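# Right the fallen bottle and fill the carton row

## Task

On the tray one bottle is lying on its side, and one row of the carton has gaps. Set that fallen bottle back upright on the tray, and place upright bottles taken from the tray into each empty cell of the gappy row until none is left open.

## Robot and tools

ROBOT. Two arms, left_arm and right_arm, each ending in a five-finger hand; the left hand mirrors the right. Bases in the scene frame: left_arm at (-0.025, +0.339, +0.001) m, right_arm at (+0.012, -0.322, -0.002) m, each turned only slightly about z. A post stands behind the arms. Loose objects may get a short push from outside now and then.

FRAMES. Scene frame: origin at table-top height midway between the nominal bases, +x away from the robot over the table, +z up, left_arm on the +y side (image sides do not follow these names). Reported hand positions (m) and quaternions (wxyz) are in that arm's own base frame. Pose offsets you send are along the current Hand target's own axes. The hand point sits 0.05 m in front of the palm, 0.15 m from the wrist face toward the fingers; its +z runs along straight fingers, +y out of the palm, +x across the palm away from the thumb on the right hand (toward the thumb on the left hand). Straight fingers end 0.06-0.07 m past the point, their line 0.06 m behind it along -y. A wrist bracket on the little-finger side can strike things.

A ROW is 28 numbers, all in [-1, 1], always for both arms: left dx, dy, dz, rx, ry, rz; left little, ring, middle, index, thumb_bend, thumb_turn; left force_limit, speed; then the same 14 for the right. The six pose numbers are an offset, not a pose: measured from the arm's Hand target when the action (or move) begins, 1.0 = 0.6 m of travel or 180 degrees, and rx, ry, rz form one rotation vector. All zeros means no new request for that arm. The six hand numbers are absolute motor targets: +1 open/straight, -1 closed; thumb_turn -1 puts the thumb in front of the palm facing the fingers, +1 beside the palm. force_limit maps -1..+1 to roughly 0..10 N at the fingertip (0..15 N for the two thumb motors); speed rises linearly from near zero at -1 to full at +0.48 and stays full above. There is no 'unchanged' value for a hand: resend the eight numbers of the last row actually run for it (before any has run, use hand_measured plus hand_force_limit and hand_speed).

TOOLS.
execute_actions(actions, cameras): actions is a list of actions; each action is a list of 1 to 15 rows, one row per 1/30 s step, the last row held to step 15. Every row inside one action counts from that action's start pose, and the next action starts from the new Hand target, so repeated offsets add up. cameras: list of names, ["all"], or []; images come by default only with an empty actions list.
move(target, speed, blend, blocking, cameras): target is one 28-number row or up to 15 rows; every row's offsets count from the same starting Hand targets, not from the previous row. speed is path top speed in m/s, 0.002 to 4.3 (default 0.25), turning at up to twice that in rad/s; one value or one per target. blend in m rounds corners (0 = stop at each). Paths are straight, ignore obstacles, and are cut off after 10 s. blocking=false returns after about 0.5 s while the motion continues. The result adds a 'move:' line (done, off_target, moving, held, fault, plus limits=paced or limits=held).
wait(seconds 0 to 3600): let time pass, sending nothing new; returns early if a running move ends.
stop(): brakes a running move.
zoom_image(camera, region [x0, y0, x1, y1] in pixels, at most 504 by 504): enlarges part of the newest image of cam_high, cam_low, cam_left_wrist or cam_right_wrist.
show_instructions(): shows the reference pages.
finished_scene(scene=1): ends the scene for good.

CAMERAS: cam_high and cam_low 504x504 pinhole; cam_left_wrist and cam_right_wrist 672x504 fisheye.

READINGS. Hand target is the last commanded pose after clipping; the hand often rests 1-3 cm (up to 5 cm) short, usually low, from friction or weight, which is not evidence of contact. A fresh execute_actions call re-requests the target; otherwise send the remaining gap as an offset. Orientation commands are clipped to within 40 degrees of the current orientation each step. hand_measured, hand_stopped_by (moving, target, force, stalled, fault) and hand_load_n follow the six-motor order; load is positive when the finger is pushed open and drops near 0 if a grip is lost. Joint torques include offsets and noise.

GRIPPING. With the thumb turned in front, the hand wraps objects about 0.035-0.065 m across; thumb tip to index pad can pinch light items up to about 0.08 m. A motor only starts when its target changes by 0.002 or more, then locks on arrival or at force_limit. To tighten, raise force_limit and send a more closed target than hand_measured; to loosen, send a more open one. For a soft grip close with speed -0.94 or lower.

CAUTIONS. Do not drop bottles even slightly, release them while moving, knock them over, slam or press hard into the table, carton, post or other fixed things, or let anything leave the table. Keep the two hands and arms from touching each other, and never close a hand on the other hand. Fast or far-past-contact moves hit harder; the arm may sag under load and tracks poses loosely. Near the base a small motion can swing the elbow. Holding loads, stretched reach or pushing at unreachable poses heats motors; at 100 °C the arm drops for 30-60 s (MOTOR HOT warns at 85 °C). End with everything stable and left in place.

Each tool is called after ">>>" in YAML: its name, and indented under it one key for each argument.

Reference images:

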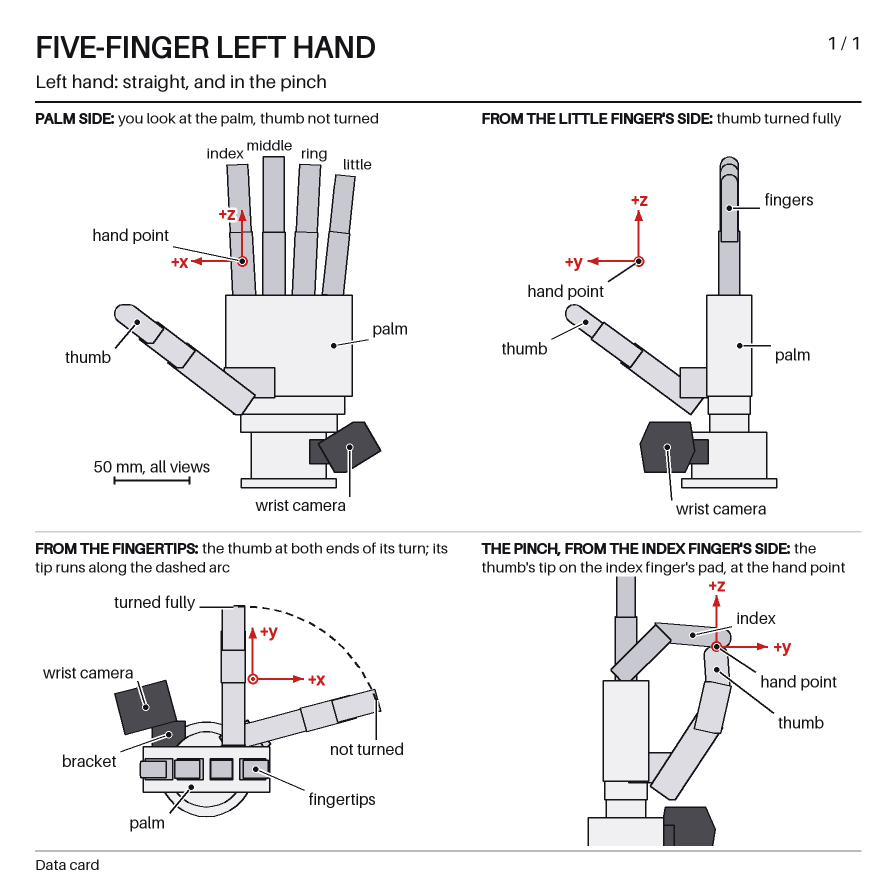

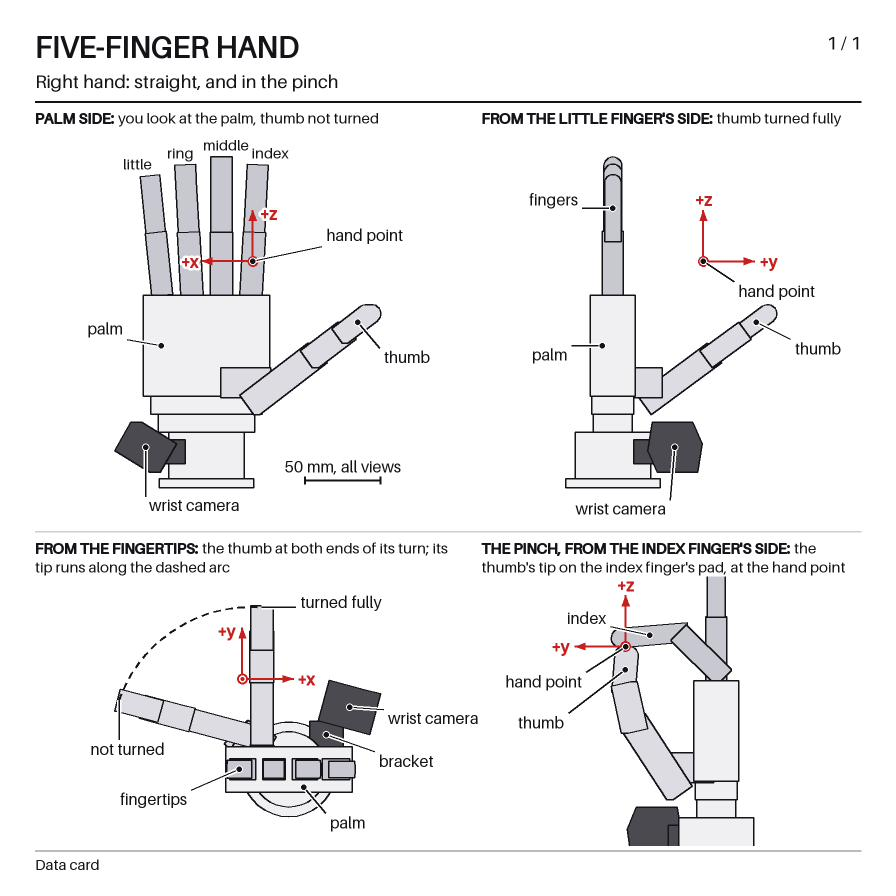

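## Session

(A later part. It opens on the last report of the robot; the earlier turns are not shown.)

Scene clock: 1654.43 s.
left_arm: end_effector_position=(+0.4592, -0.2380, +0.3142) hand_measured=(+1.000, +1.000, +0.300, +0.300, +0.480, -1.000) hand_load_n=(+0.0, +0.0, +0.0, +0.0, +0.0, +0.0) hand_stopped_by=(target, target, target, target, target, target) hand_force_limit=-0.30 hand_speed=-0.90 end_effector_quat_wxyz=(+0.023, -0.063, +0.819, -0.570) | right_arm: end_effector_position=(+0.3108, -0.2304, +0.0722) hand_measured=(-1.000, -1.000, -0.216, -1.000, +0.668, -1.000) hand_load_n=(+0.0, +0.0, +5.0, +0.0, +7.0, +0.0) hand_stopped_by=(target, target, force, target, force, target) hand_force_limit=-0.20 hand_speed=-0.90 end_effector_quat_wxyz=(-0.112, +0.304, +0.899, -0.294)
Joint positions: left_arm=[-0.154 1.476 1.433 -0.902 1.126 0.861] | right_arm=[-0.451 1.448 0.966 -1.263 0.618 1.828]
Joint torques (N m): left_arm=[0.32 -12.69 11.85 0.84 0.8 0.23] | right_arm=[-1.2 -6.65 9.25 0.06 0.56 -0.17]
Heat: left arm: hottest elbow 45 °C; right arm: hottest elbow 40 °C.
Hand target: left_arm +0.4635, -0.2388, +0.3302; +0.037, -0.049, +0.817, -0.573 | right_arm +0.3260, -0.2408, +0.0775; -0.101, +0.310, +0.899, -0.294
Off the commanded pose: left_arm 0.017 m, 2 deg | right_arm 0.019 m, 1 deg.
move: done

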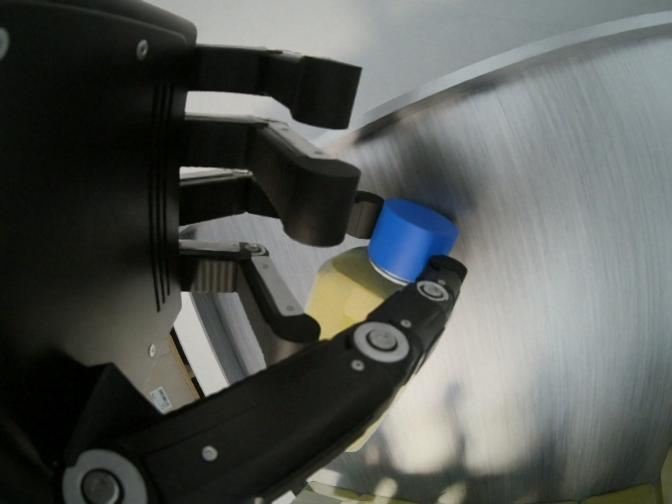

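>>> move:
  target:
    - [0,0,0,0,0,0,1,1,0.3,0.3,0.48,-1,-0.3,-0.9,0,-0.0296,-0.0404,0,0,0,-1,-1,-0.4,-1,0.4,-1,-0.2,-0.9]
  speed: 0.04
  cameras: ["cam_high","cam_right_wrist"]

>>> zoom_image:
  camera: "cam_high"
  region: [380, 130, 460, 210]

Scene clock: 1662.67 s.
left_arm: end_effector_position=(+0.4592, -0.2380, +0.3142) hand_measured=(+1.000, +1.000, +0.300, +0.300, +0.480, -1.000) hand_load_n=(+0.0, +0.0, +0.0, +0.0, +0.0, +0.0) hand_stopped_by=(target, target, target, target, target, target) hand_force_limit=-0.30 hand_speed=-0.90 end_effector_quat_wxyz=(+0.023, -0.063, +0.819, -0.570) | right_arm: end_effector_position=(+0.3145, -0.2324, +0.0907) hand_measured=(-1.000, -1.000, -0.216, -1.000, +0.666, -1.000) hand_load_n=(+0.0, +0.0, +0.0, +0.0, +0.0, +0.0) hand_stopped_by=(target, target, force, target, force, target) hand_force_limit=-0.20 hand_speed=-0.90 end_effector_quat_wxyz=(-0.118, +0.302, +0.899, -0.293)
Joint positions: left_arm=[-0.154 1.476 1.433 -0.902 1.126 0.861] | right_arm=[-0.451 1.444 1.015 -1.328 0.618 1.828]
Joint torques (N m): left_arm=[0.38 -12.69 11.85 0.84 0.8 0.23] | right_arm=[-0.97 -8.64 9.44 -0.5 0.55 -0.17]
Heat: left arm: hottest elbow 45 °C; right arm: hottest elbow 40 °C.
Hand target: left_arm +0.4635, -0.2388, +0.3302; +0.037, -0.049, +0.817, -0.573 | right_arm +0.3260, -0.2408, +0.1075; -0.101, +0.310, +0.898, -0.294
Off the commanded pose: left_arm 0.017 m, 2 deg | right_arm 0.022 m, 2 deg.
move: off_target (right_arm)

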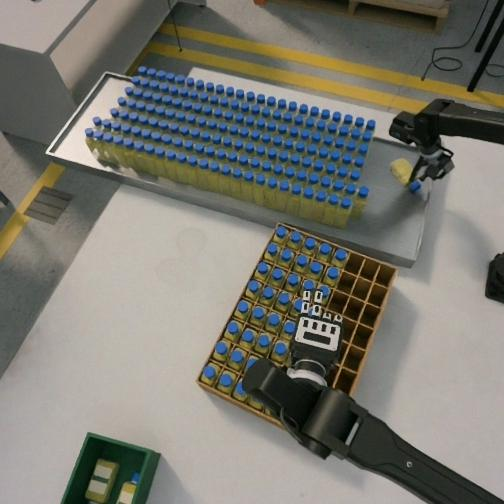

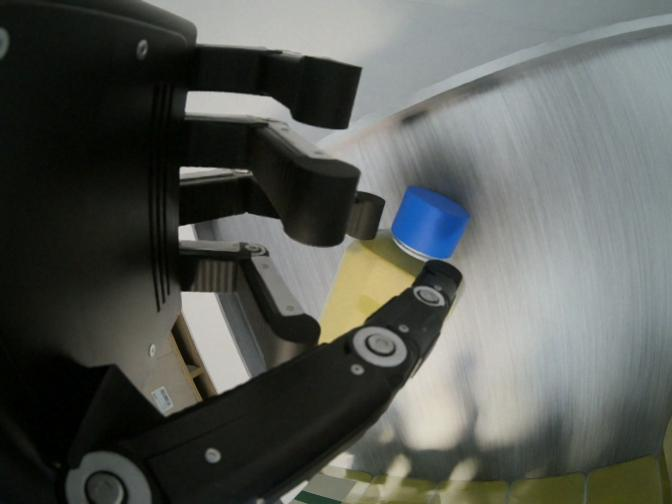

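Scaled by 6.300 from the camera's image (finer frame: 720x720).

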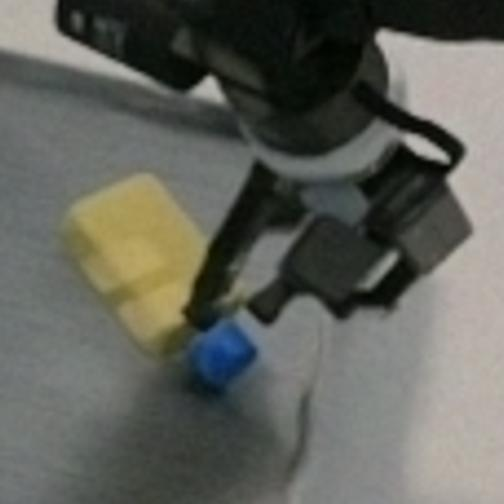

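>>> move:
  target:
    - [0,0,0,0,0,0,1,1,0.3,0.3,0.48,-1,-0.3,-0.9,0,0.0389,0.0532,0,0,0,-1,-1,-0.17,-1,0.97,-1,-0.2,-0.5]
  speed: 0.04
  cameras: ["cam_high","cam_right_wrist"]

>>> zoom_image:
  camera: "cam_high"
  region: [380, 130, 460, 210]

Scene clock: 1702.37 s.
left_arm: end_effector_position=(+0.4592, -0.2380, +0.3142) hand_measured=(+1.000, +1.000, +0.300, +0.300, +0.480, -1.000) hand_load_n=(+0.0, +0.0, +0.0, -0.5, +0.0, +0.0) hand_stopped_by=(target, target, target, target, target, target) hand_force_limit=-0.30 hand_speed=-0.90 end_effector_quat_wxyz=(+0.023, -0.063, +0.819, -0.570) | right_arm: end_effector_position=(+0.3304, -0.2400, +0.0822) hand_measured=(-1.000, -1.000, -0.170, -1.000, +0.970, -1.000) hand_load_n=(+0.0, +0.0, -0.5, +0.0, +0.0, +0.0) hand_stopped_by=(target, target, target, target, target, target) hand_force_limit=-0.20 hand_speed=-0.50 end_effector_quat_wxyz=(-0.089, +0.312, +0.898, -0.296)
Joint positions: left_arm=[-0.154 1.476 1.433 -0.902 1.126 0.861] | right_arm=[-0.451 1.458 1.004 -1.243 0.618 1.827]
Joint torques (N m): left_arm=[0.32 -12.69 11.84 0.83 0.8 0.23] | right_arm=[-0.97 -6.71 5.65 0.32 0.54 -0.15]
Heat: left arm: hottest elbow 45 °C; right arm: hottest elbow 38 °C.
Hand target: left_arm +0.4635, -0.2388, +0.3302; +0.037, -0.049, +0.817, -0.573 | right_arm +0.3260, -0.2408, +0.0680; -0.101, +0.310, +0.899, -0.294
Off the commanded pose: left_arm 0.017 m, 2 deg | right_arm 0.015 m, 1 deg.
move: off_target (right_arm)

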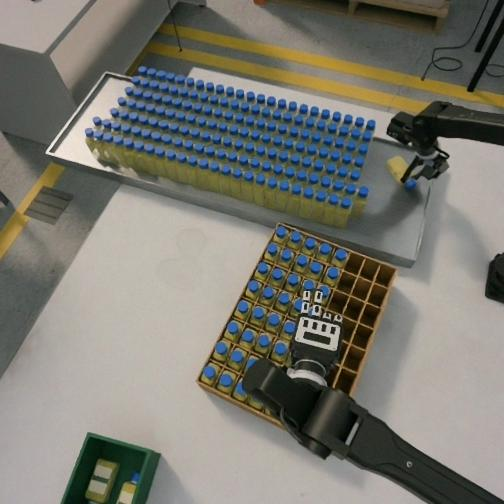

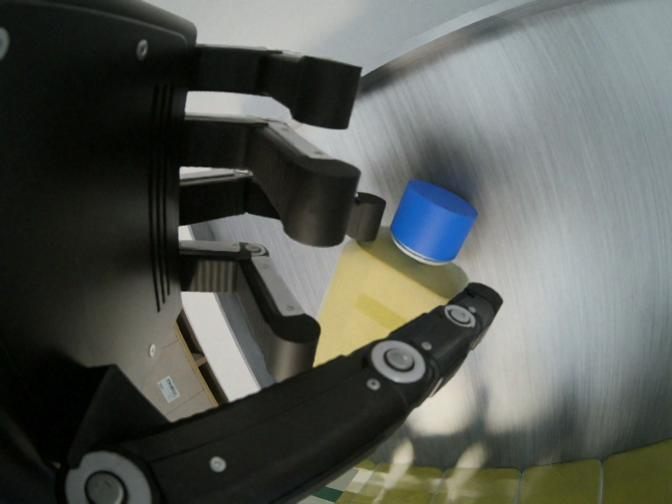

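Scaled by 6.300 from the camera's image (finer frame: 720x720).

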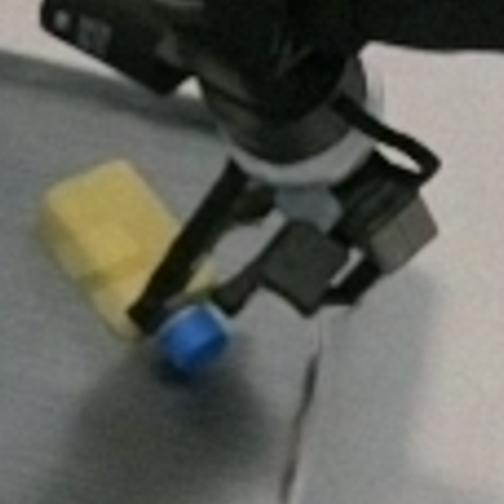

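>>> move:
  target:
    - [0,0,0,0,0,0,1,1,0.3,0.3,0.48,-1,-0.3,-0.9,0.0073,0.0217,0.0215,0,0,0,-1,-1,-0.15,-1,0.97,-1,-0.2,-0.5]
  speed: 0.03
  cameras: ["cam_high","cam_right_wrist"]

>>> zoom_image:
  camera: "cam_high"
  region: [380, 130, 460, 210]

Scene clock: 1729.97 s.
left_arm: end_effector_position=(+0.4592, -0.2380, +0.3142) hand_measured=(+1.000, +1.000, +0.300, +0.300, +0.480, -1.000) hand_load_n=(+0.0, +0.0, +0.0, +0.0, +0.0, +0.0) hand_stopped_by=(target, target, target, target, target, target) hand_force_limit=-0.30 hand_speed=-0.90 end_effector_quat_wxyz=(+0.023, -0.063, +0.819, -0.570) | right_arm: end_effector_position=(+0.3277, -0.2387, +0.0638) hand_measured=(-1.000, -1.000, -0.150, -1.000, +0.970, -1.000) hand_load_n=(+0.0, +0.0, +0.0, +0.5, +0.0, +0.0) hand_stopped_by=(target, target, target, target, target, target) hand_force_limit=-0.20 hand_speed=-0.50 end_effector_quat_wxyz=(-0.090, +0.311, +0.899, -0.296)
Joint positions: left_arm=[-0.154 1.476 1.433 -0.902 1.126 0.861] | right_arm=[-0.451 1.476 0.97 -1.193 0.618 1.827]
Joint torques (N m): left_arm=[0.32 -12.69 11.84 0.84 0.8 0.23] | right_arm=[-0.15 -7 5.44 0.36 0.5 -0.01]
Heat: left arm: hottest elbow 45 °C; right arm: hottest elbow 37 °C.
Hand target: left_arm +0.4635, -0.2388, +0.3302; +0.037, -0.049, +0.817, -0.573 | right_arm +0.3243, -0.2358, +0.0498; -0.101, +0.309, +0.899, -0.294
Off the commanded pose: left_arm 0.017 m, 2 deg | right_arm 0.015 m, 1 deg.
move: off_target (right_arm)

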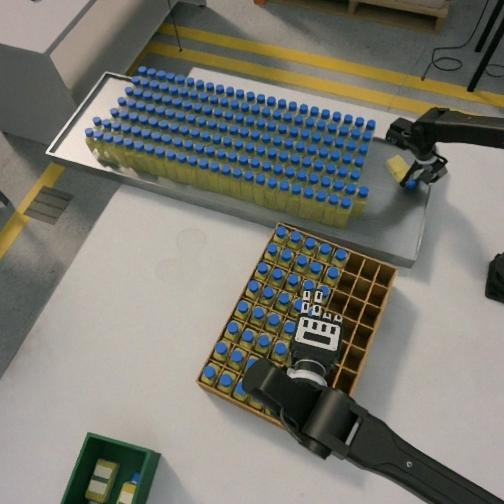

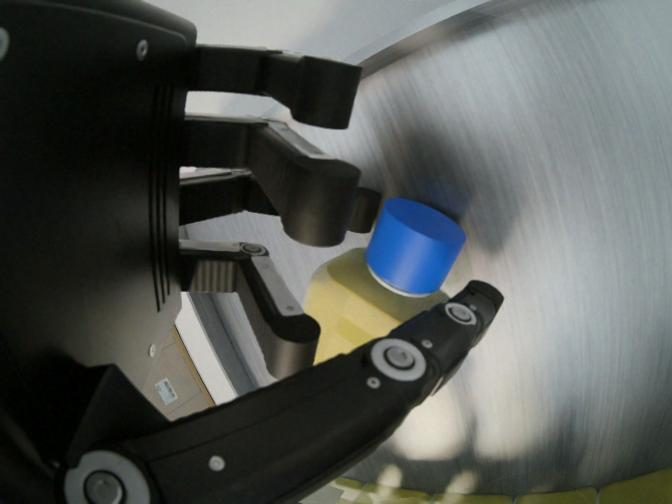

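Scaled by 6.300 from the camera's image (finer frame: 720x720).

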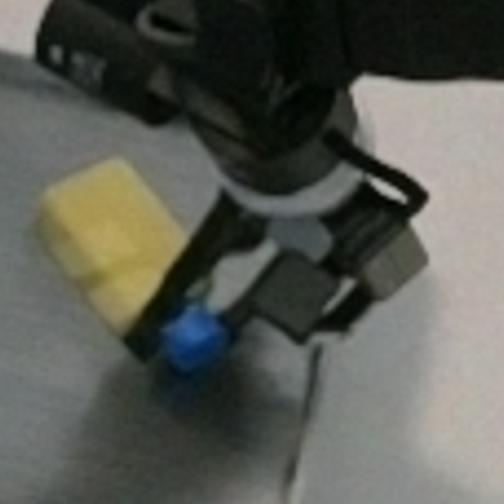

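>>> move:
  target:
    - [0,0,0,0,0,0,1,1,0.3,0.3,0.48,-1,-0.3,-0.9,0,0,0,0,0,0,-1,-1,-0.15,-1,0.4,-1,-0.5,-0.88]
  speed: 0.05
  cameras: ["cam_right_wrist"]

>>> zoom_image:
  camera: "cam_right_wrist"
  region: [320, 160, 560, 400]

Scene clock: 1738.97 s.
left_arm: end_effector_position=(+0.4592, -0.2380, +0.3142) hand_measured=(+1.000, +1.000, +0.300, +0.300, +0.480, -1.000) hand_load_n=(+0.0, +0.0, +0.0, +0.0, +0.0, +0.0) hand_stopped_by=(target, target, target, target, target, target) hand_force_limit=-0.30 hand_speed=-0.90 end_effector_quat_wxyz=(+0.023, -0.063, +0.819, -0.570) | right_arm: end_effector_position=(+0.3277, -0.2387, +0.0638) hand_measured=(-1.000, -1.000, -0.150, -1.000, +0.616, -1.000) hand_load_n=(+0.0, +0.0, +1.0, +0.0, +3.5, +0.0) hand_stopped_by=(target, target, target, target, force, target) hand_force_limit=-0.50 hand_speed=-0.88 end_effector_quat_wxyz=(-0.090, +0.311, +0.899, -0.296)
Joint positions: left_arm=[-0.154 1.476 1.433 -0.902 1.126 0.861] | right_arm=[-0.451 1.476 0.97 -1.193 0.618 1.827]
Joint torques (N m): left_arm=[0.32 -12.69 11.85 0.83 0.8 0.23] | right_arm=[-0.38 -6.89 5.39 0.24 0.5 -0.04]
Heat: left arm: hottest elbow 45 °C; right arm: hottest elbow 36 °C.
Hand target: left_arm +0.4635, -0.2388, +0.3302; +0.037, -0.049, +0.817, -0.573 | right_arm +0.3243, -0.2358, +0.0498; -0.101, +0.309, +0.899, -0.294
Off the commanded pose: left_arm 0.017 m, 2 deg | right_arm 0.015 m, 1 deg.
move: done

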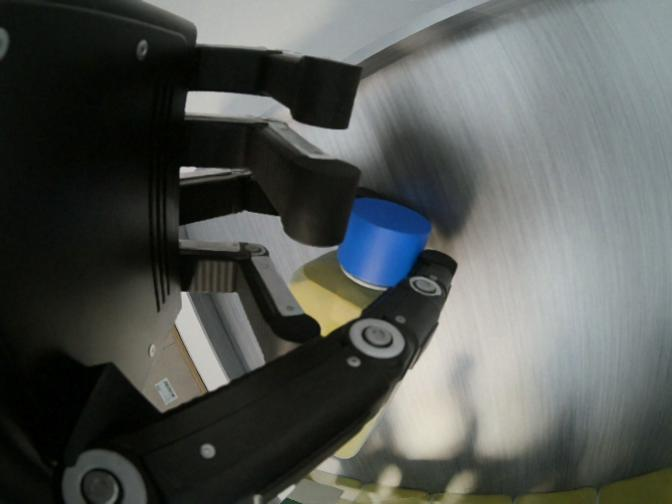

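Scaled by 2.100 from the camera's image (finer frame: 960x720).

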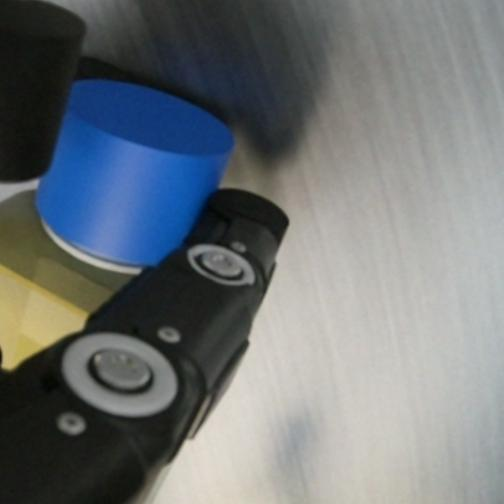

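>>> move:
  target:
    - [0,0,0,0,0,0,1,1,0.3,0.3,0.48,-1,-0.3,-0.9,0,0,0,0,0,0,-1,-1,-0.5,-1,0.3,-1,-0.2,-0.88]
  speed: 0.05
  cameras: ["cam_right_wrist"]

>>> zoom_image:
  camera: "cam_right_wrist"
  region: [320, 160, 560, 400]

Scene clock: 1749.37 s.
left_arm: end_effector_position=(+0.4592, -0.2380, +0.3142) hand_measured=(+1.000, +1.000, +0.300, +0.300, +0.480, -1.000) hand_load_n=(+0.0, +0.0, +0.0, +0.0, +0.0, +0.0) hand_stopped_by=(target, target, target, target, target, target) hand_force_limit=-0.30 hand_speed=-0.90 end_effector_quat_wxyz=(+0.023, -0.063, +0.819, -0.570) | right_arm: end_effector_position=(+0.3278, -0.2388, +0.0638) hand_measured=(-1.000, -1.000, -0.158, -1.000, +0.610, -1.000) hand_load_n=(+0.0, +0.0, +4.0, +0.0, +6.0, +0.0) hand_stopped_by=(target, target, force, target, force, target) hand_force_limit=-0.20 hand_speed=-0.88 end_effector_quat_wxyz=(-0.090, +0.311, +0.899, -0.296)
Joint positions: left_arm=[-0.154 1.476 1.433 -0.902 1.126 0.861] | right_arm=[-0.451 1.476 0.97 -1.193 0.618 1.827]
Joint torques (N m): left_arm=[0.26 -12.63 11.85 0.83 0.8 0.23] | right_arm=[-0.38 -6.95 5.45 0.25 0.51 -0.02]
Heat: left arm: hottest elbow 45 °C; right arm: hottest elbow 36 °C.
Hand target: left_arm +0.4635, -0.2388, +0.3302; +0.037, -0.049, +0.817, -0.573 | right_arm +0.3243, -0.2358, +0.0499; -0.101, +0.309, +0.899, -0.294
Off the commanded pose: left_arm 0.017 m, 2 deg | right_arm 0.015 m, 1 deg.
move: done

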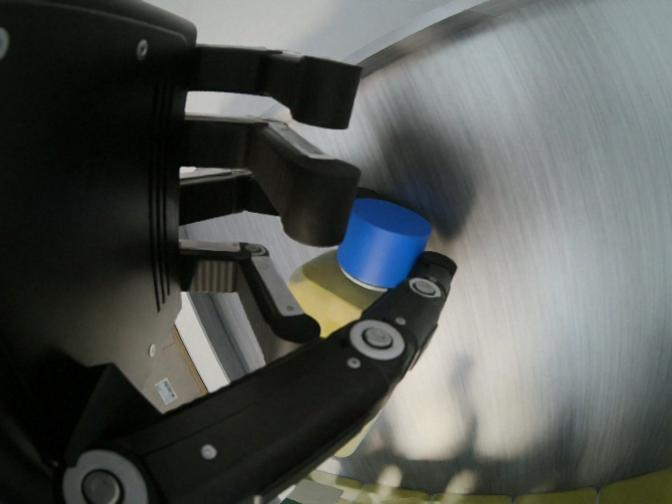

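Scaled by 2.100 from the camera's image (finer frame: 960x720).

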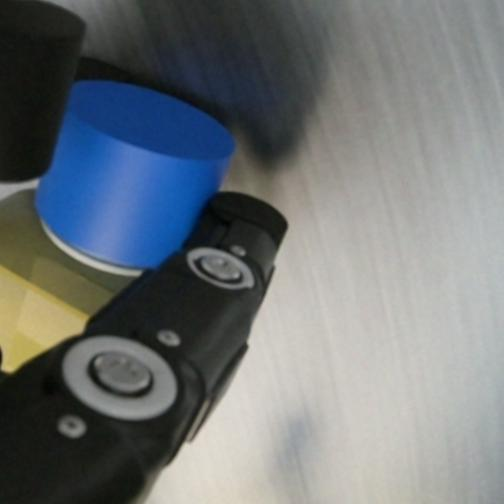

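>>> move:
  target:
    - [0,0,0,0,0,0,1,1,0.3,0.3,0.48,-1,-0.3,-0.9,0,-0.0542,-0.0741,0,0,0,-1,-1,-0.5,-1,0.3,-1,-0.2,-0.88]
  speed: 0.03
  cameras: ["cam_high","cam_right_wrist"]

>>> zoom_image:
  camera: "cam_high"
  region: [380, 130, 460, 210]

Scene clock: 1758.30 s.
left_arm: end_effector_position=(+0.4592, -0.2380, +0.3142) hand_measured=(+1.000, +1.000, +0.300, +0.300, +0.480, -1.000) hand_load_n=(-0.5, +0.0, -0.5, +0.0, +0.0, +0.0) hand_stopped_by=(target, target, target, target, target, target) hand_force_limit=-0.30 hand_speed=-0.90 end_effector_quat_wxyz=(+0.023, -0.063, +0.819, -0.570) | right_arm: end_effector_position=(+0.3093, -0.2299, +0.0866) hand_measured=(-1.000, -1.000, -0.158, -1.000, +0.610, -1.000) hand_load_n=(+0.0, +0.0, +3.0, +0.0, +3.0, +1.0) hand_stopped_by=(target, target, force, target, force, target) hand_force_limit=-0.20 hand_speed=-0.88 end_effector_quat_wxyz=(-0.122, +0.301, +0.899, -0.292)
Joint positions: left_arm=[-0.154 1.476 1.433 -0.902 1.126 0.861] | right_arm=[-0.451 1.44 0.999 -1.326 0.618 1.828]
Joint torques (N m): left_arm=[0.32 -12.69 11.84 0.83 0.8 0.22] | right_arm=[-0.15 -8.7 9.61 -0.61 0.48 -0.03]
Heat: left arm: hottest elbow 45 °C; right arm: hottest elbow 36 °C.
Hand target: left_arm +0.4635, -0.2388, +0.3302; +0.037, -0.049, +0.817, -0.573 | right_arm +0.3244, -0.2358, +0.1051; -0.101, +0.309, +0.899, -0.294
Off the commanded pose: left_arm 0.017 m, 2 deg | right_arm 0.024 m, 3 deg.
move: off_target (right_arm)

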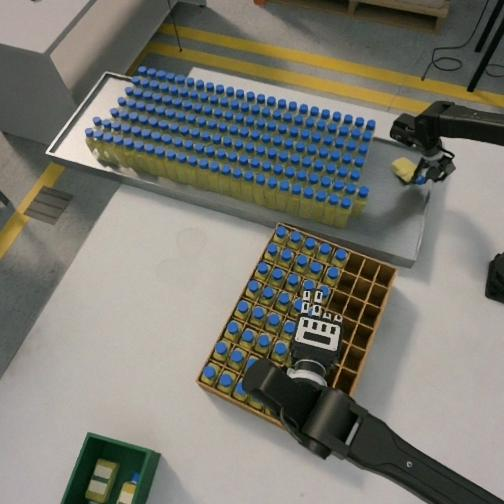

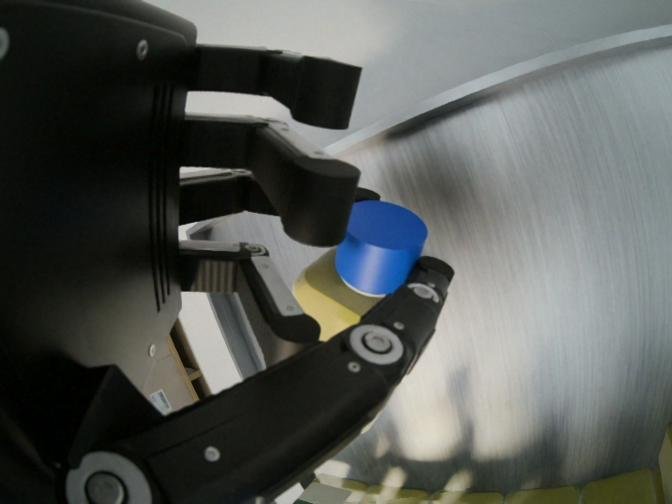

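Scaled by 6.300 from the camera's image (finer frame: 720x720).

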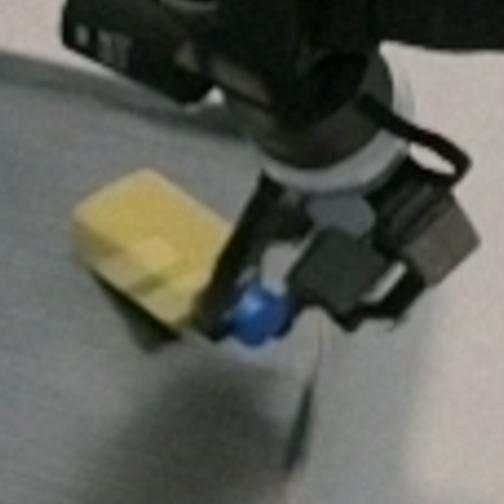

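>>> move:
  target:
    - [0,0,0,0,0,0,1,1,0.3,0.3,0.48,-1,-0.3,-0.9,0,-0.0394,-0.0539,0,0,0,-1,-1,-0.5,-1,0.3,-1,-0.2,-0.88]
  speed: 0.04
  cameras: ["cam_high","cam_right_wrist"]

>>> zoom_image:
  camera: "cam_high"
  region: [380, 130, 460, 210]

Scene clock: 1765.43 s.
left_arm: end_effector_position=(+0.4592, -0.2380, +0.3142) hand_measured=(+1.000, +1.000, +0.300, +0.300, +0.480, -1.000) hand_load_n=(+0.0, +0.0, +0.0, +0.0, +0.0, +0.0) hand_stopped_by=(target, target, target, target, target, target) hand_force_limit=-0.30 hand_speed=-0.90 end_effector_quat_wxyz=(+0.023, -0.063, +0.819, -0.570) | right_arm: end_effector_position=(+0.3107, -0.2306, +0.1259) hand_measured=(-1.000, -1.000, -0.158, -1.000, +0.608, -1.000) hand_load_n=(+0.0, +0.0, +0.5, +0.0, +0.5, +0.0) hand_stopped_by=(target, target, force, target, force, target) hand_force_limit=-0.20 hand_speed=-0.88 end_effector_quat_wxyz=(-0.122, +0.301, +0.899, -0.292)
Joint positions: left_arm=[-0.154 1.476 1.433 -0.902 1.126 0.861] | right_arm=[-0.451 1.404 1.073 -1.437 0.618 1.829]
Joint torques (N m): left_arm=[0.32 -12.69 11.85 0.84 0.81 0.23] | right_arm=[-0.09 -8.7 9.98 -0.55 0.5 -0.03]
Heat: left arm: hottest elbow 45 °C; right arm: hottest elbow 37 °C.
Hand target: left_arm +0.4635, -0.2388, +0.3302; +0.037, -0.049, +0.817, -0.573 | right_arm +0.3244, -0.2357, +0.1451; -0.101, +0.310, +0.898, -0.294
Off the commanded pose: left_arm 0.017 m, 2 deg | right_arm 0.024 m, 3 deg.
move: off_target (right_arm)

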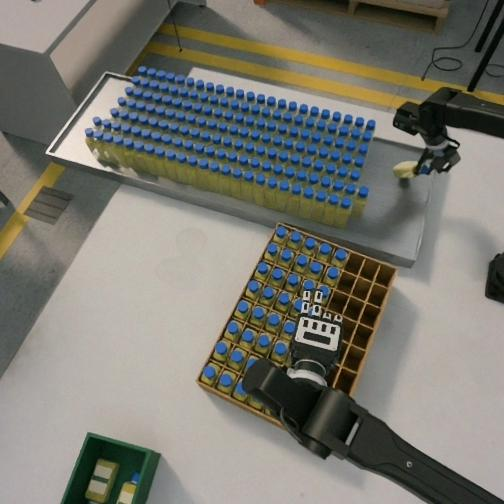

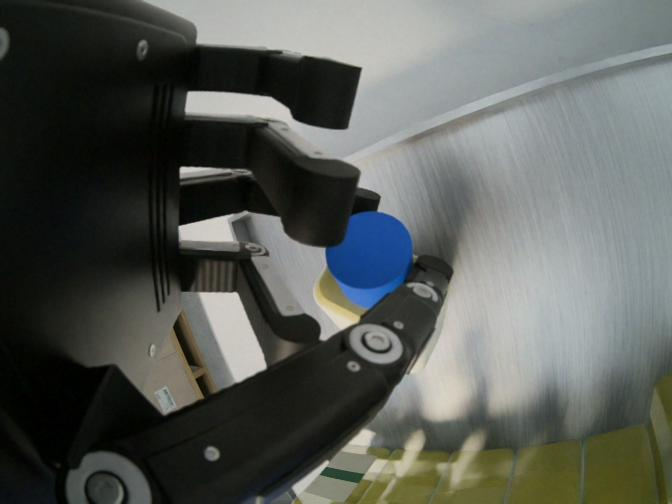

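Scaled by 6.300 from the camera's image (finer frame: 720x720).

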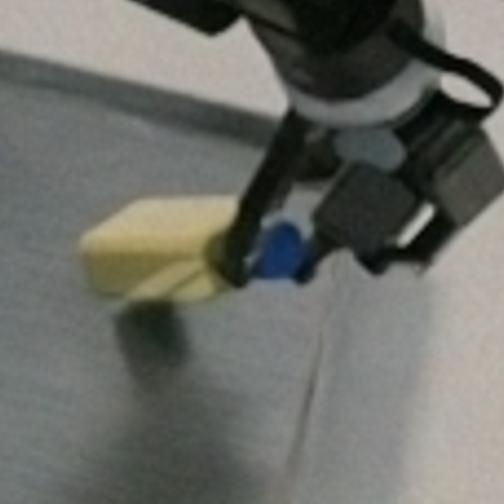

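>>> move:
  target:
    - [0,0,0,0,0,0,1,1,0.3,0.3,0.48,-1,-0.3,-0.9,0,0,0,0,0,0,-1,-1,-0.6,-1,0.2,-1,-0.3,-0.88]
  speed: 0.04
  cameras: ["cam_high","cam_right_wrist"]

>>> zoom_image:
  camera: "cam_right_wrist"
  region: [280, 160, 520, 400]

Scene clock: 1772.90 s.
left_arm: end_effector_position=(+0.4592, -0.2380, +0.3142) hand_measured=(+1.000, +1.000, +0.300, +0.300, +0.480, -1.000) hand_load_n=(+0.0, +0.0, +0.0, +0.0, +0.0, +0.0) hand_stopped_by=(target, target, target, target, target, target) hand_force_limit=-0.30 hand_speed=-0.90 end_effector_quat_wxyz=(+0.023, -0.063, +0.819, -0.570) | right_arm: end_effector_position=(+0.3104, -0.2304, +0.1259) hand_measured=(-1.000, -1.000, -0.180, -1.000, +0.588, -1.000) hand_load_n=(+0.0, +0.0, +0.0, +0.0, +0.0, +0.0) hand_stopped_by=(target, target, force, target, force, target) hand_force_limit=-0.30 hand_speed=-0.88 end_effector_quat_wxyz=(-0.123, +0.301, +0.899, -0.292)
Joint positions: left_arm=[-0.154 1.476 1.433 -0.902 1.126 0.861] | right_arm=[-0.451 1.404 1.073 -1.438 0.618 1.829]
Joint torques (N m): left_arm=[0.26 -12.69 11.85 0.84 0.8 0.23] | right_arm=[-0.09 -8.59 9.89 -0.49 0.5 -0.05]
Heat: left arm: hottest elbow 45 °C; right arm: hottest elbow 38 °C.
Hand target: left_arm +0.4635, -0.2388, +0.3302; +0.037, -0.049, +0.817, -0.573 | right_arm +0.3244, -0.2357, +0.1451; -0.101, +0.310, +0.898, -0.294
Off the commanded pose: left_arm 0.017 m, 2 deg | right_arm 0.024 m, 3 deg.
move: done

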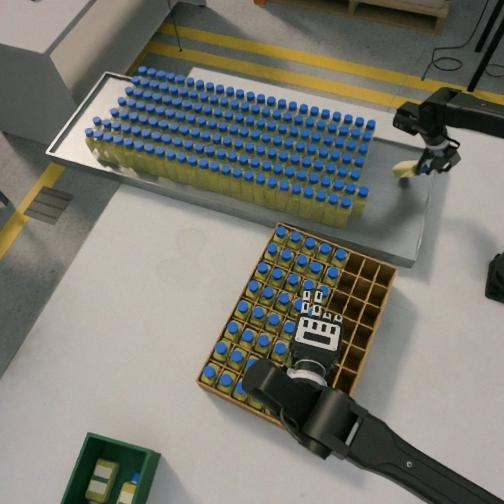

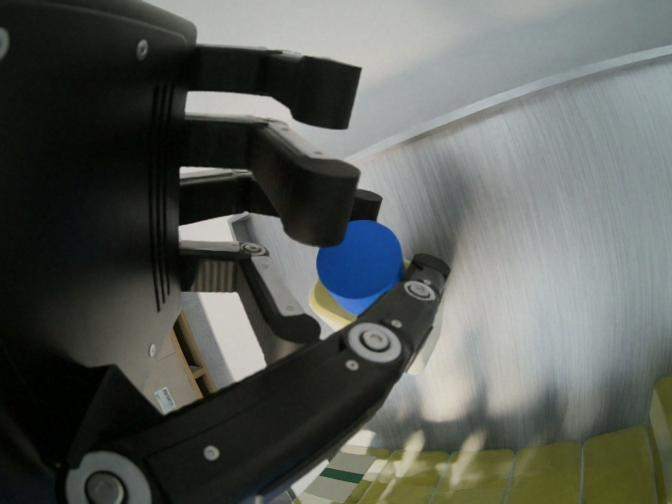

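Scaled by 2.100 from the camera's image (finer frame: 960x720).

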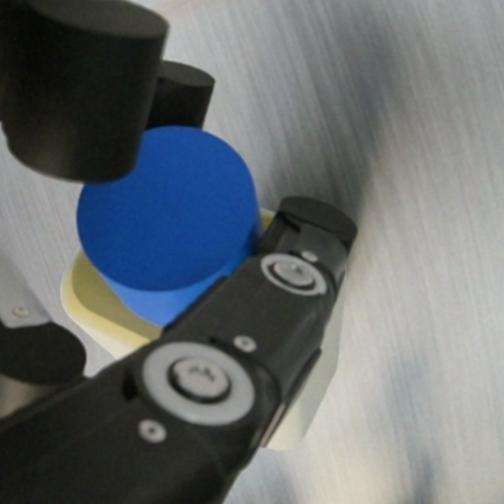

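>>> zoom_image:
  camera: "cam_high"
  region: [380, 130, 460, 210]

Scaled by 6.300 from the camera's image (finer frame: 720x720).

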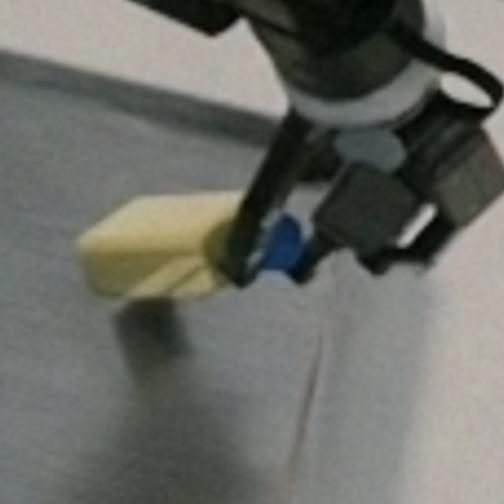

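>>> move:
  target:
    - [0,0,0,0,0,0,1,1,0.3,0.3,0.48,-1,-0.3,-0.9,0,-0.0296,-0.0404,0,0,0,-1,-1,-0.6,-1,0.2,-1,-0.3,-0.88]
  speed: 0.03
  cameras: ["cam_high","cam_right_wrist"]

>>> zoom_image:
  camera: "cam_high"
  region: [380, 130, 460, 210]

>>> zoom_image:
  camera: "cam_right_wrist"
  region: [280, 160, 520, 400]

Scene clock: 1789.67 s.
left_arm: end_effector_position=(+0.4592, -0.2380, +0.3142) hand_measured=(+1.000, +1.000, +0.300, +0.300, +0.480, -1.000) hand_load_n=(+0.0, +0.0, +0.0, +0.0, +0.0, -0.5) hand_stopped_by=(target, target, target, target, target, target) hand_force_limit=-0.30 hand_speed=-0.90 end_effector_quat_wxyz=(+0.023, -0.063, +0.819, -0.570) | right_arm: end_effector_position=(+0.3123, -0.2313, +0.1568) hand_measured=(-1.000, -1.000, -0.180, -1.000, +0.588, -1.000) hand_load_n=(+0.5, +0.0, +0.0, +0.0, +0.0, +0.0) hand_stopped_by=(target, target, force, target, force, target) hand_force_limit=-0.30 hand_speed=-0.88 end_effector_quat_wxyz=(-0.121, +0.302, +0.899, -0.292)
Joint positions: left_arm=[-0.154 1.476 1.433 -0.902 1.126 0.861] | right_arm=[-0.451 1.383 1.136 -1.519 0.618 1.829]
Joint torques (N m): left_arm=[0.32 -12.69 11.84 0.83 0.81 0.23] | right_arm=[-0.09 -8.59 10.11 -0.58 0.48 -0.05]
Heat: left arm: hottest elbow 45 °C; right arm: hottest elbow 39 °C.
Hand target: left_arm +0.4635, -0.2388, +0.3302; +0.037, -0.049, +0.817, -0.573 | right_arm +0.3245, -0.2357, +0.1752; -0.101, +0.310, +0.898, -0.294
Off the commanded pose: left_arm 0.017 m, 2 deg | right_arm 0.022 m, 2 deg.
move: off_target (right_arm)

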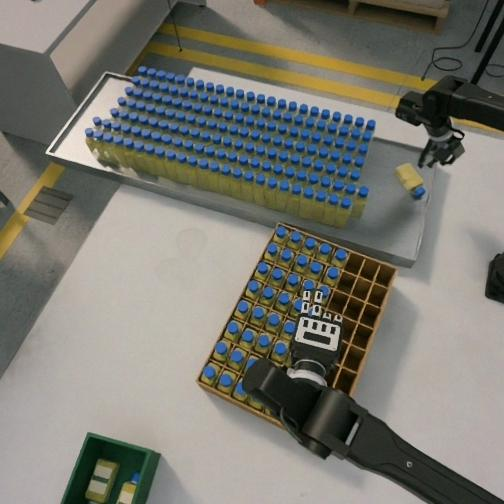

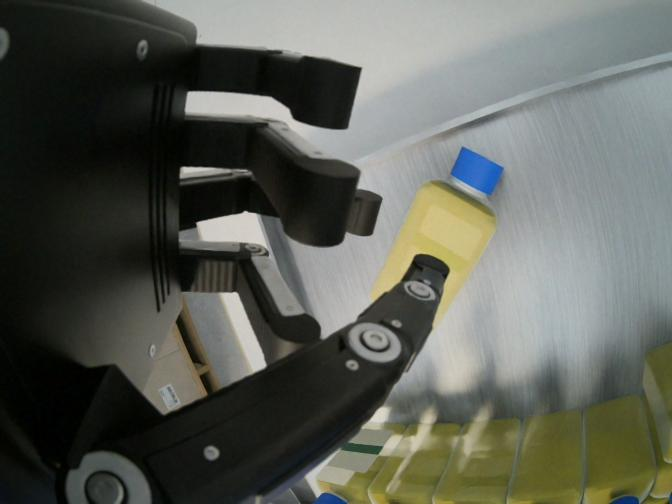

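Scaled by 6.300 from the camera's image (finer frame: 720x720).

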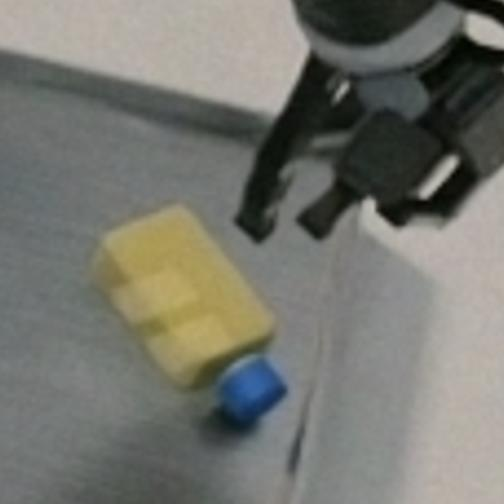

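Scaled by 2.100 from the camera's image (finer frame: 960x720).

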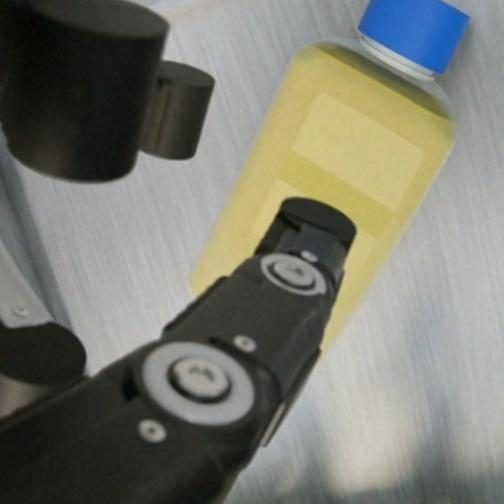

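>>> move:
  target:
    - [0,0,0,0,0,0,1,1,0.3,0.3,0.48,-1,-0.3,-0.9,0,0,0,0,0,0,-1,-1,-0.02,-0.02,1,-1,-0.3,-0.3]
    - [0,0,0,0,0,0,1,1,0.3,0.3,0.48,-1,-0.3,-0.9,0.0227,0.0827,0.1238,0,0.0066,0.009,-1,-1,-0.02,-0.02,1,-1,-0.3,-0.3]
  speed: 0.08
  cameras: ["cam_high","cam_right_wrist"]

>>> zoom_image:
  camera: "cam_high"
  region: [380, 130, 460, 210]

Scene clock: 1869.50 s.
left_arm: end_effector_position=(+0.4592, -0.2380, +0.3142) hand_measured=(+1.000, +1.000, +0.300, +0.300, +0.480, -1.000) hand_load_n=(+0.0, +0.0, +0.0, +0.0, +0.0, +0.5) hand_stopped_by=(target, target, target, target, target, target) hand_force_limit=-0.30 hand_speed=-0.90 end_effector_quat_wxyz=(+0.023, -0.063, +0.819, -0.570) | right_arm: end_effector_position=(+0.3137, -0.2328, +0.0983) hand_measured=(-1.000, -1.000, -0.020, -0.020, +1.000, -1.000) hand_load_n=(+0.0, +0.0, +0.0, +0.0, +0.0, +0.0) hand_stopped_by=(target, target, target, target, target, target) hand_force_limit=-0.30 hand_speed=-0.30 end_effector_quat_wxyz=(-0.096, +0.326, +0.893, -0.295)
Joint positions: left_arm=[-0.154 1.476 1.433 -0.902 1.126 0.861] | right_arm=[-0.451 1.407 0.997 -1.315 0.614 1.869]
Joint torques (N m): left_arm=[0.26 -12.75 11.85 0.84 0.8 0.23] | right_arm=[-0.26 -6.36 5.76 0.14 0.44 -0.02]
Heat: left arm: hottest elbow 46 °C; right arm: hottest elbow 43 °C.
Hand target: left_arm +0.4635, -0.2388, +0.3302; +0.037, -0.049, +0.817, -0.573 | right_arm +0.3114, -0.2304, +0.0859; -0.106, +0.325, +0.893, -0.292
Off the commanded pose: left_arm 0.017 m, 2 deg | right_arm 0.013 m, 1 deg.
move: off_target (right_arm)

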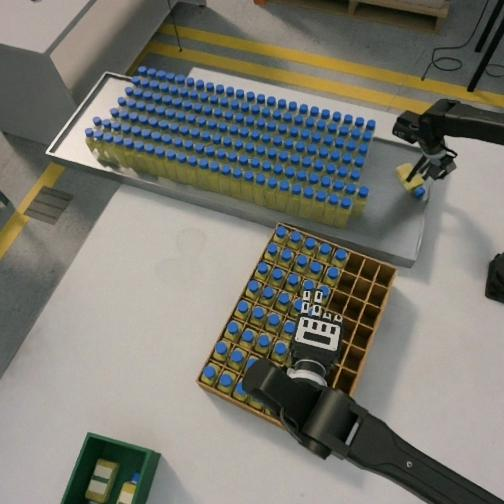

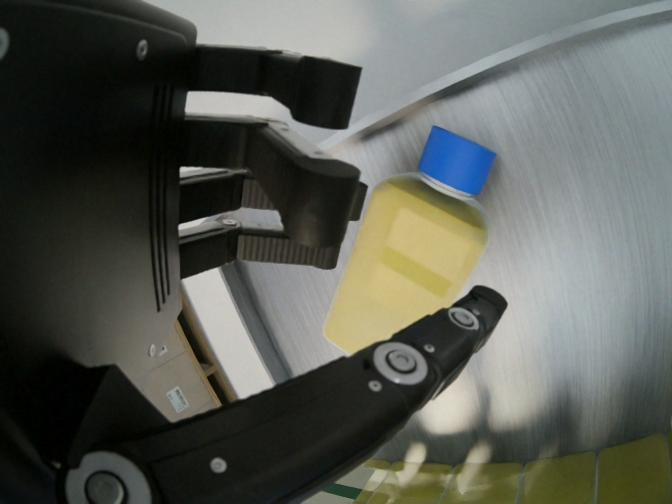

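Scaled by 6.300 from the camera's image (finer frame: 720x720).

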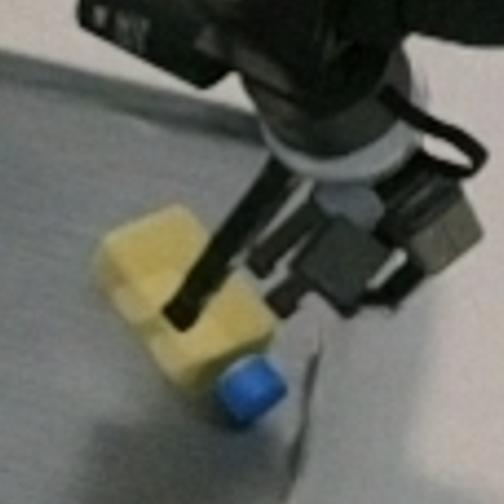

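>>> move:
  target:
    - [0,0,0,0,0,0,1,1,0.3,0.3,0.48,-1,-0.3,-0.9,0,0.02,0.0273,0,0,0,-1,-1,-0.02,-0.02,1,-1,-0.3,-0.3]
  speed: 0.03
  cameras: ["cam_high","cam_right_wrist"]

>>> zoom_image:
  camera: "cam_high"
  region: [380, 130, 460, 210]

Scene clock: 1890.83 s.
left_arm: end_effector_position=(+0.4592, -0.2380, +0.3142) hand_measured=(+1.000, +1.000, +0.300, +0.300, +0.480, -1.000) hand_load_n=(+0.0, +0.0, +0.0, +0.0, +0.5, +0.0) hand_stopped_by=(target, target, target, target, target, target) hand_force_limit=-0.30 hand_speed=-0.90 end_effector_quat_wxyz=(+0.023, -0.063, +0.819, -0.570) | right_arm: end_effector_position=(+0.3143, -0.2331, +0.0791) hand_measured=(-1.000, -1.000, -0.020, -0.020, +1.000, -1.000) hand_load_n=(+0.0, +0.0, +0.0, +0.0, +0.0, -0.5) hand_stopped_by=(target, target, target, target, target, target) hand_force_limit=-0.30 hand_speed=-0.30 end_effector_quat_wxyz=(-0.095, +0.327, +0.893, -0.295)
Joint positions: left_arm=[-0.154 1.476 1.433 -0.902 1.126 0.861] | right_arm=[-0.451 1.431 0.966 -1.259 0.614 1.87]
Joint torques (N m): left_arm=[0.26 -12.75 11.85 0.83 0.8 0.23] | right_arm=[-0.21 -6.36 5.52 0.27 0.44 -0.05]
Heat: left arm: hottest elbow 46 °C; right arm: hottest elbow 39 °C.
Hand target: left_arm +0.4635, -0.2388, +0.3302; +0.037, -0.049, +0.817, -0.573 | right_arm +0.3114, -0.2304, +0.0656; -0.106, +0.325, +0.893, -0.292
Off the commanded pose: left_arm 0.017 m, 2 deg | right_arm 0.014 m, 1 deg.
move: off_target (right_arm)

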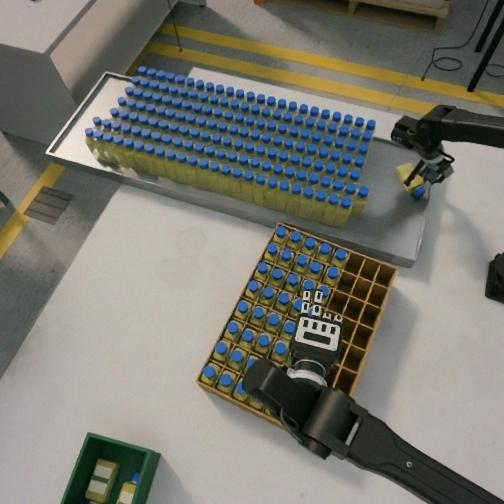

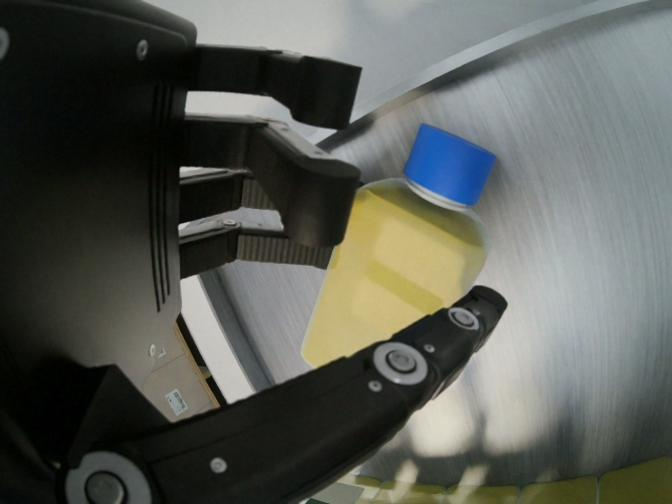

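Scaled by 6.300 from the camera's image (finer frame: 720x720).

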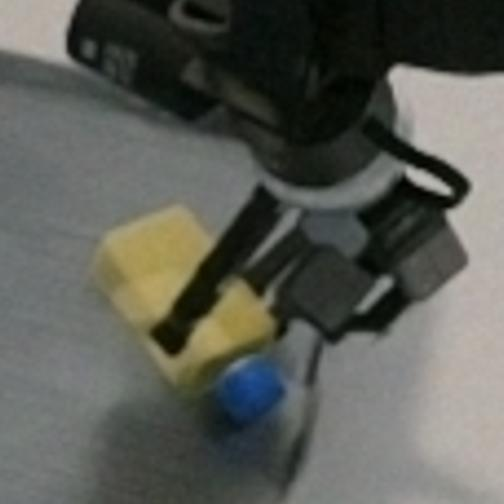

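>>> move:
  target:
    - [0,0,0,0,0,0,1,1,0.3,0.3,0.48,-1,-0.3,-0.9,0,0,0,0,0,0,-1,-1,-0.06,-0.06,1,-1,-0.3,-0.3]
    - [0,0,0,0,0,0,1,1,0.3,0.3,0.48,-1,-0.3,-0.9,0,0.0069,0.0094,0,0,0,-1,-1,-0.06,-0.06,1,-1,-0.3,-0.3]
  speed: 0.03
  cameras: ["cam_right_wrist"]

Scene clock: 1899.10 s.
left_arm: end_effector_position=(+0.4592, -0.2380, +0.3142) hand_measured=(+1.000, +1.000, +0.300, +0.300, +0.480, -1.000) hand_load_n=(+0.0, +0.0, +0.0, +0.0, +0.0, +0.0) hand_stopped_by=(target, target, target, target, target, target) hand_force_limit=-0.30 hand_speed=-0.90 end_effector_quat_wxyz=(+0.023, -0.063, +0.819, -0.570) | right_arm: end_effector_position=(+0.3152, -0.2335, +0.0730) hand_measured=(-1.000, -1.000, -0.060, -0.060, +1.000, -1.000) hand_load_n=(+0.0, +0.0, +0.5, +0.0, +0.0, +0.0) hand_stopped_by=(target, target, target, target, target, target) hand_force_limit=-0.30 hand_speed=-0.30 end_effector_quat_wxyz=(-0.094, +0.327, +0.893, -0.295)
Joint positions: left_arm=[-0.154 1.476 1.433 -0.902 1.126 0.861] | right_arm=[-0.451 1.439 0.957 -1.239 0.614 1.87]
Joint torques (N m): left_arm=[0.32 -12.75 11.84 0.83 0.81 0.23] | right_arm=[-0.32 -6.53 5.44 0.24 0.47 -0.05]
Heat: left arm: hottest elbow 46 °C; right arm: hottest elbow 39 °C.
Hand target: left_arm +0.4635, -0.2388, +0.3302; +0.037, -0.049, +0.817, -0.573 | right_arm +0.3114, -0.2305, +0.0586; -0.106, +0.325, +0.893, -0.292
Off the commanded pose: left_arm 0.017 m, 2 deg | right_arm 0.015 m, 1 deg.
move: off_target (right_arm)

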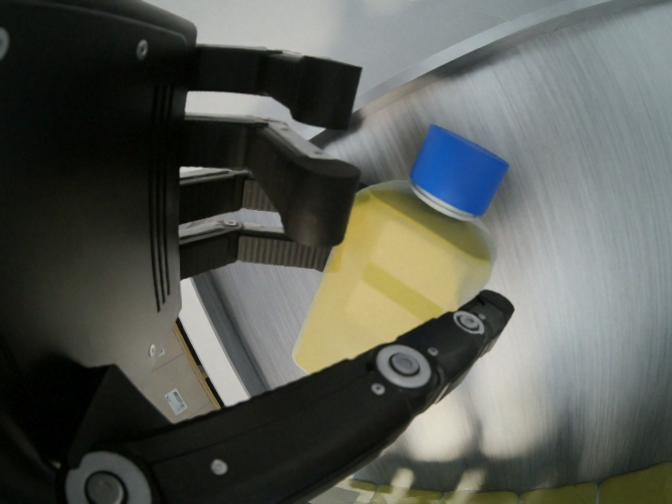

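>>> zoom_image:
  camera: "cam_right_wrist"
  region: [300, 100, 560, 380]

Scaled by 1.800 from the camera's image (finer frame: 960x720).

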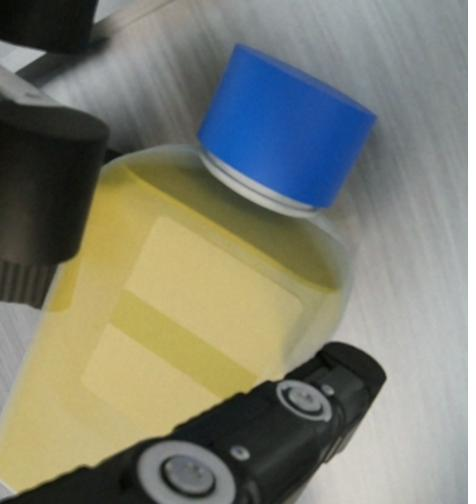

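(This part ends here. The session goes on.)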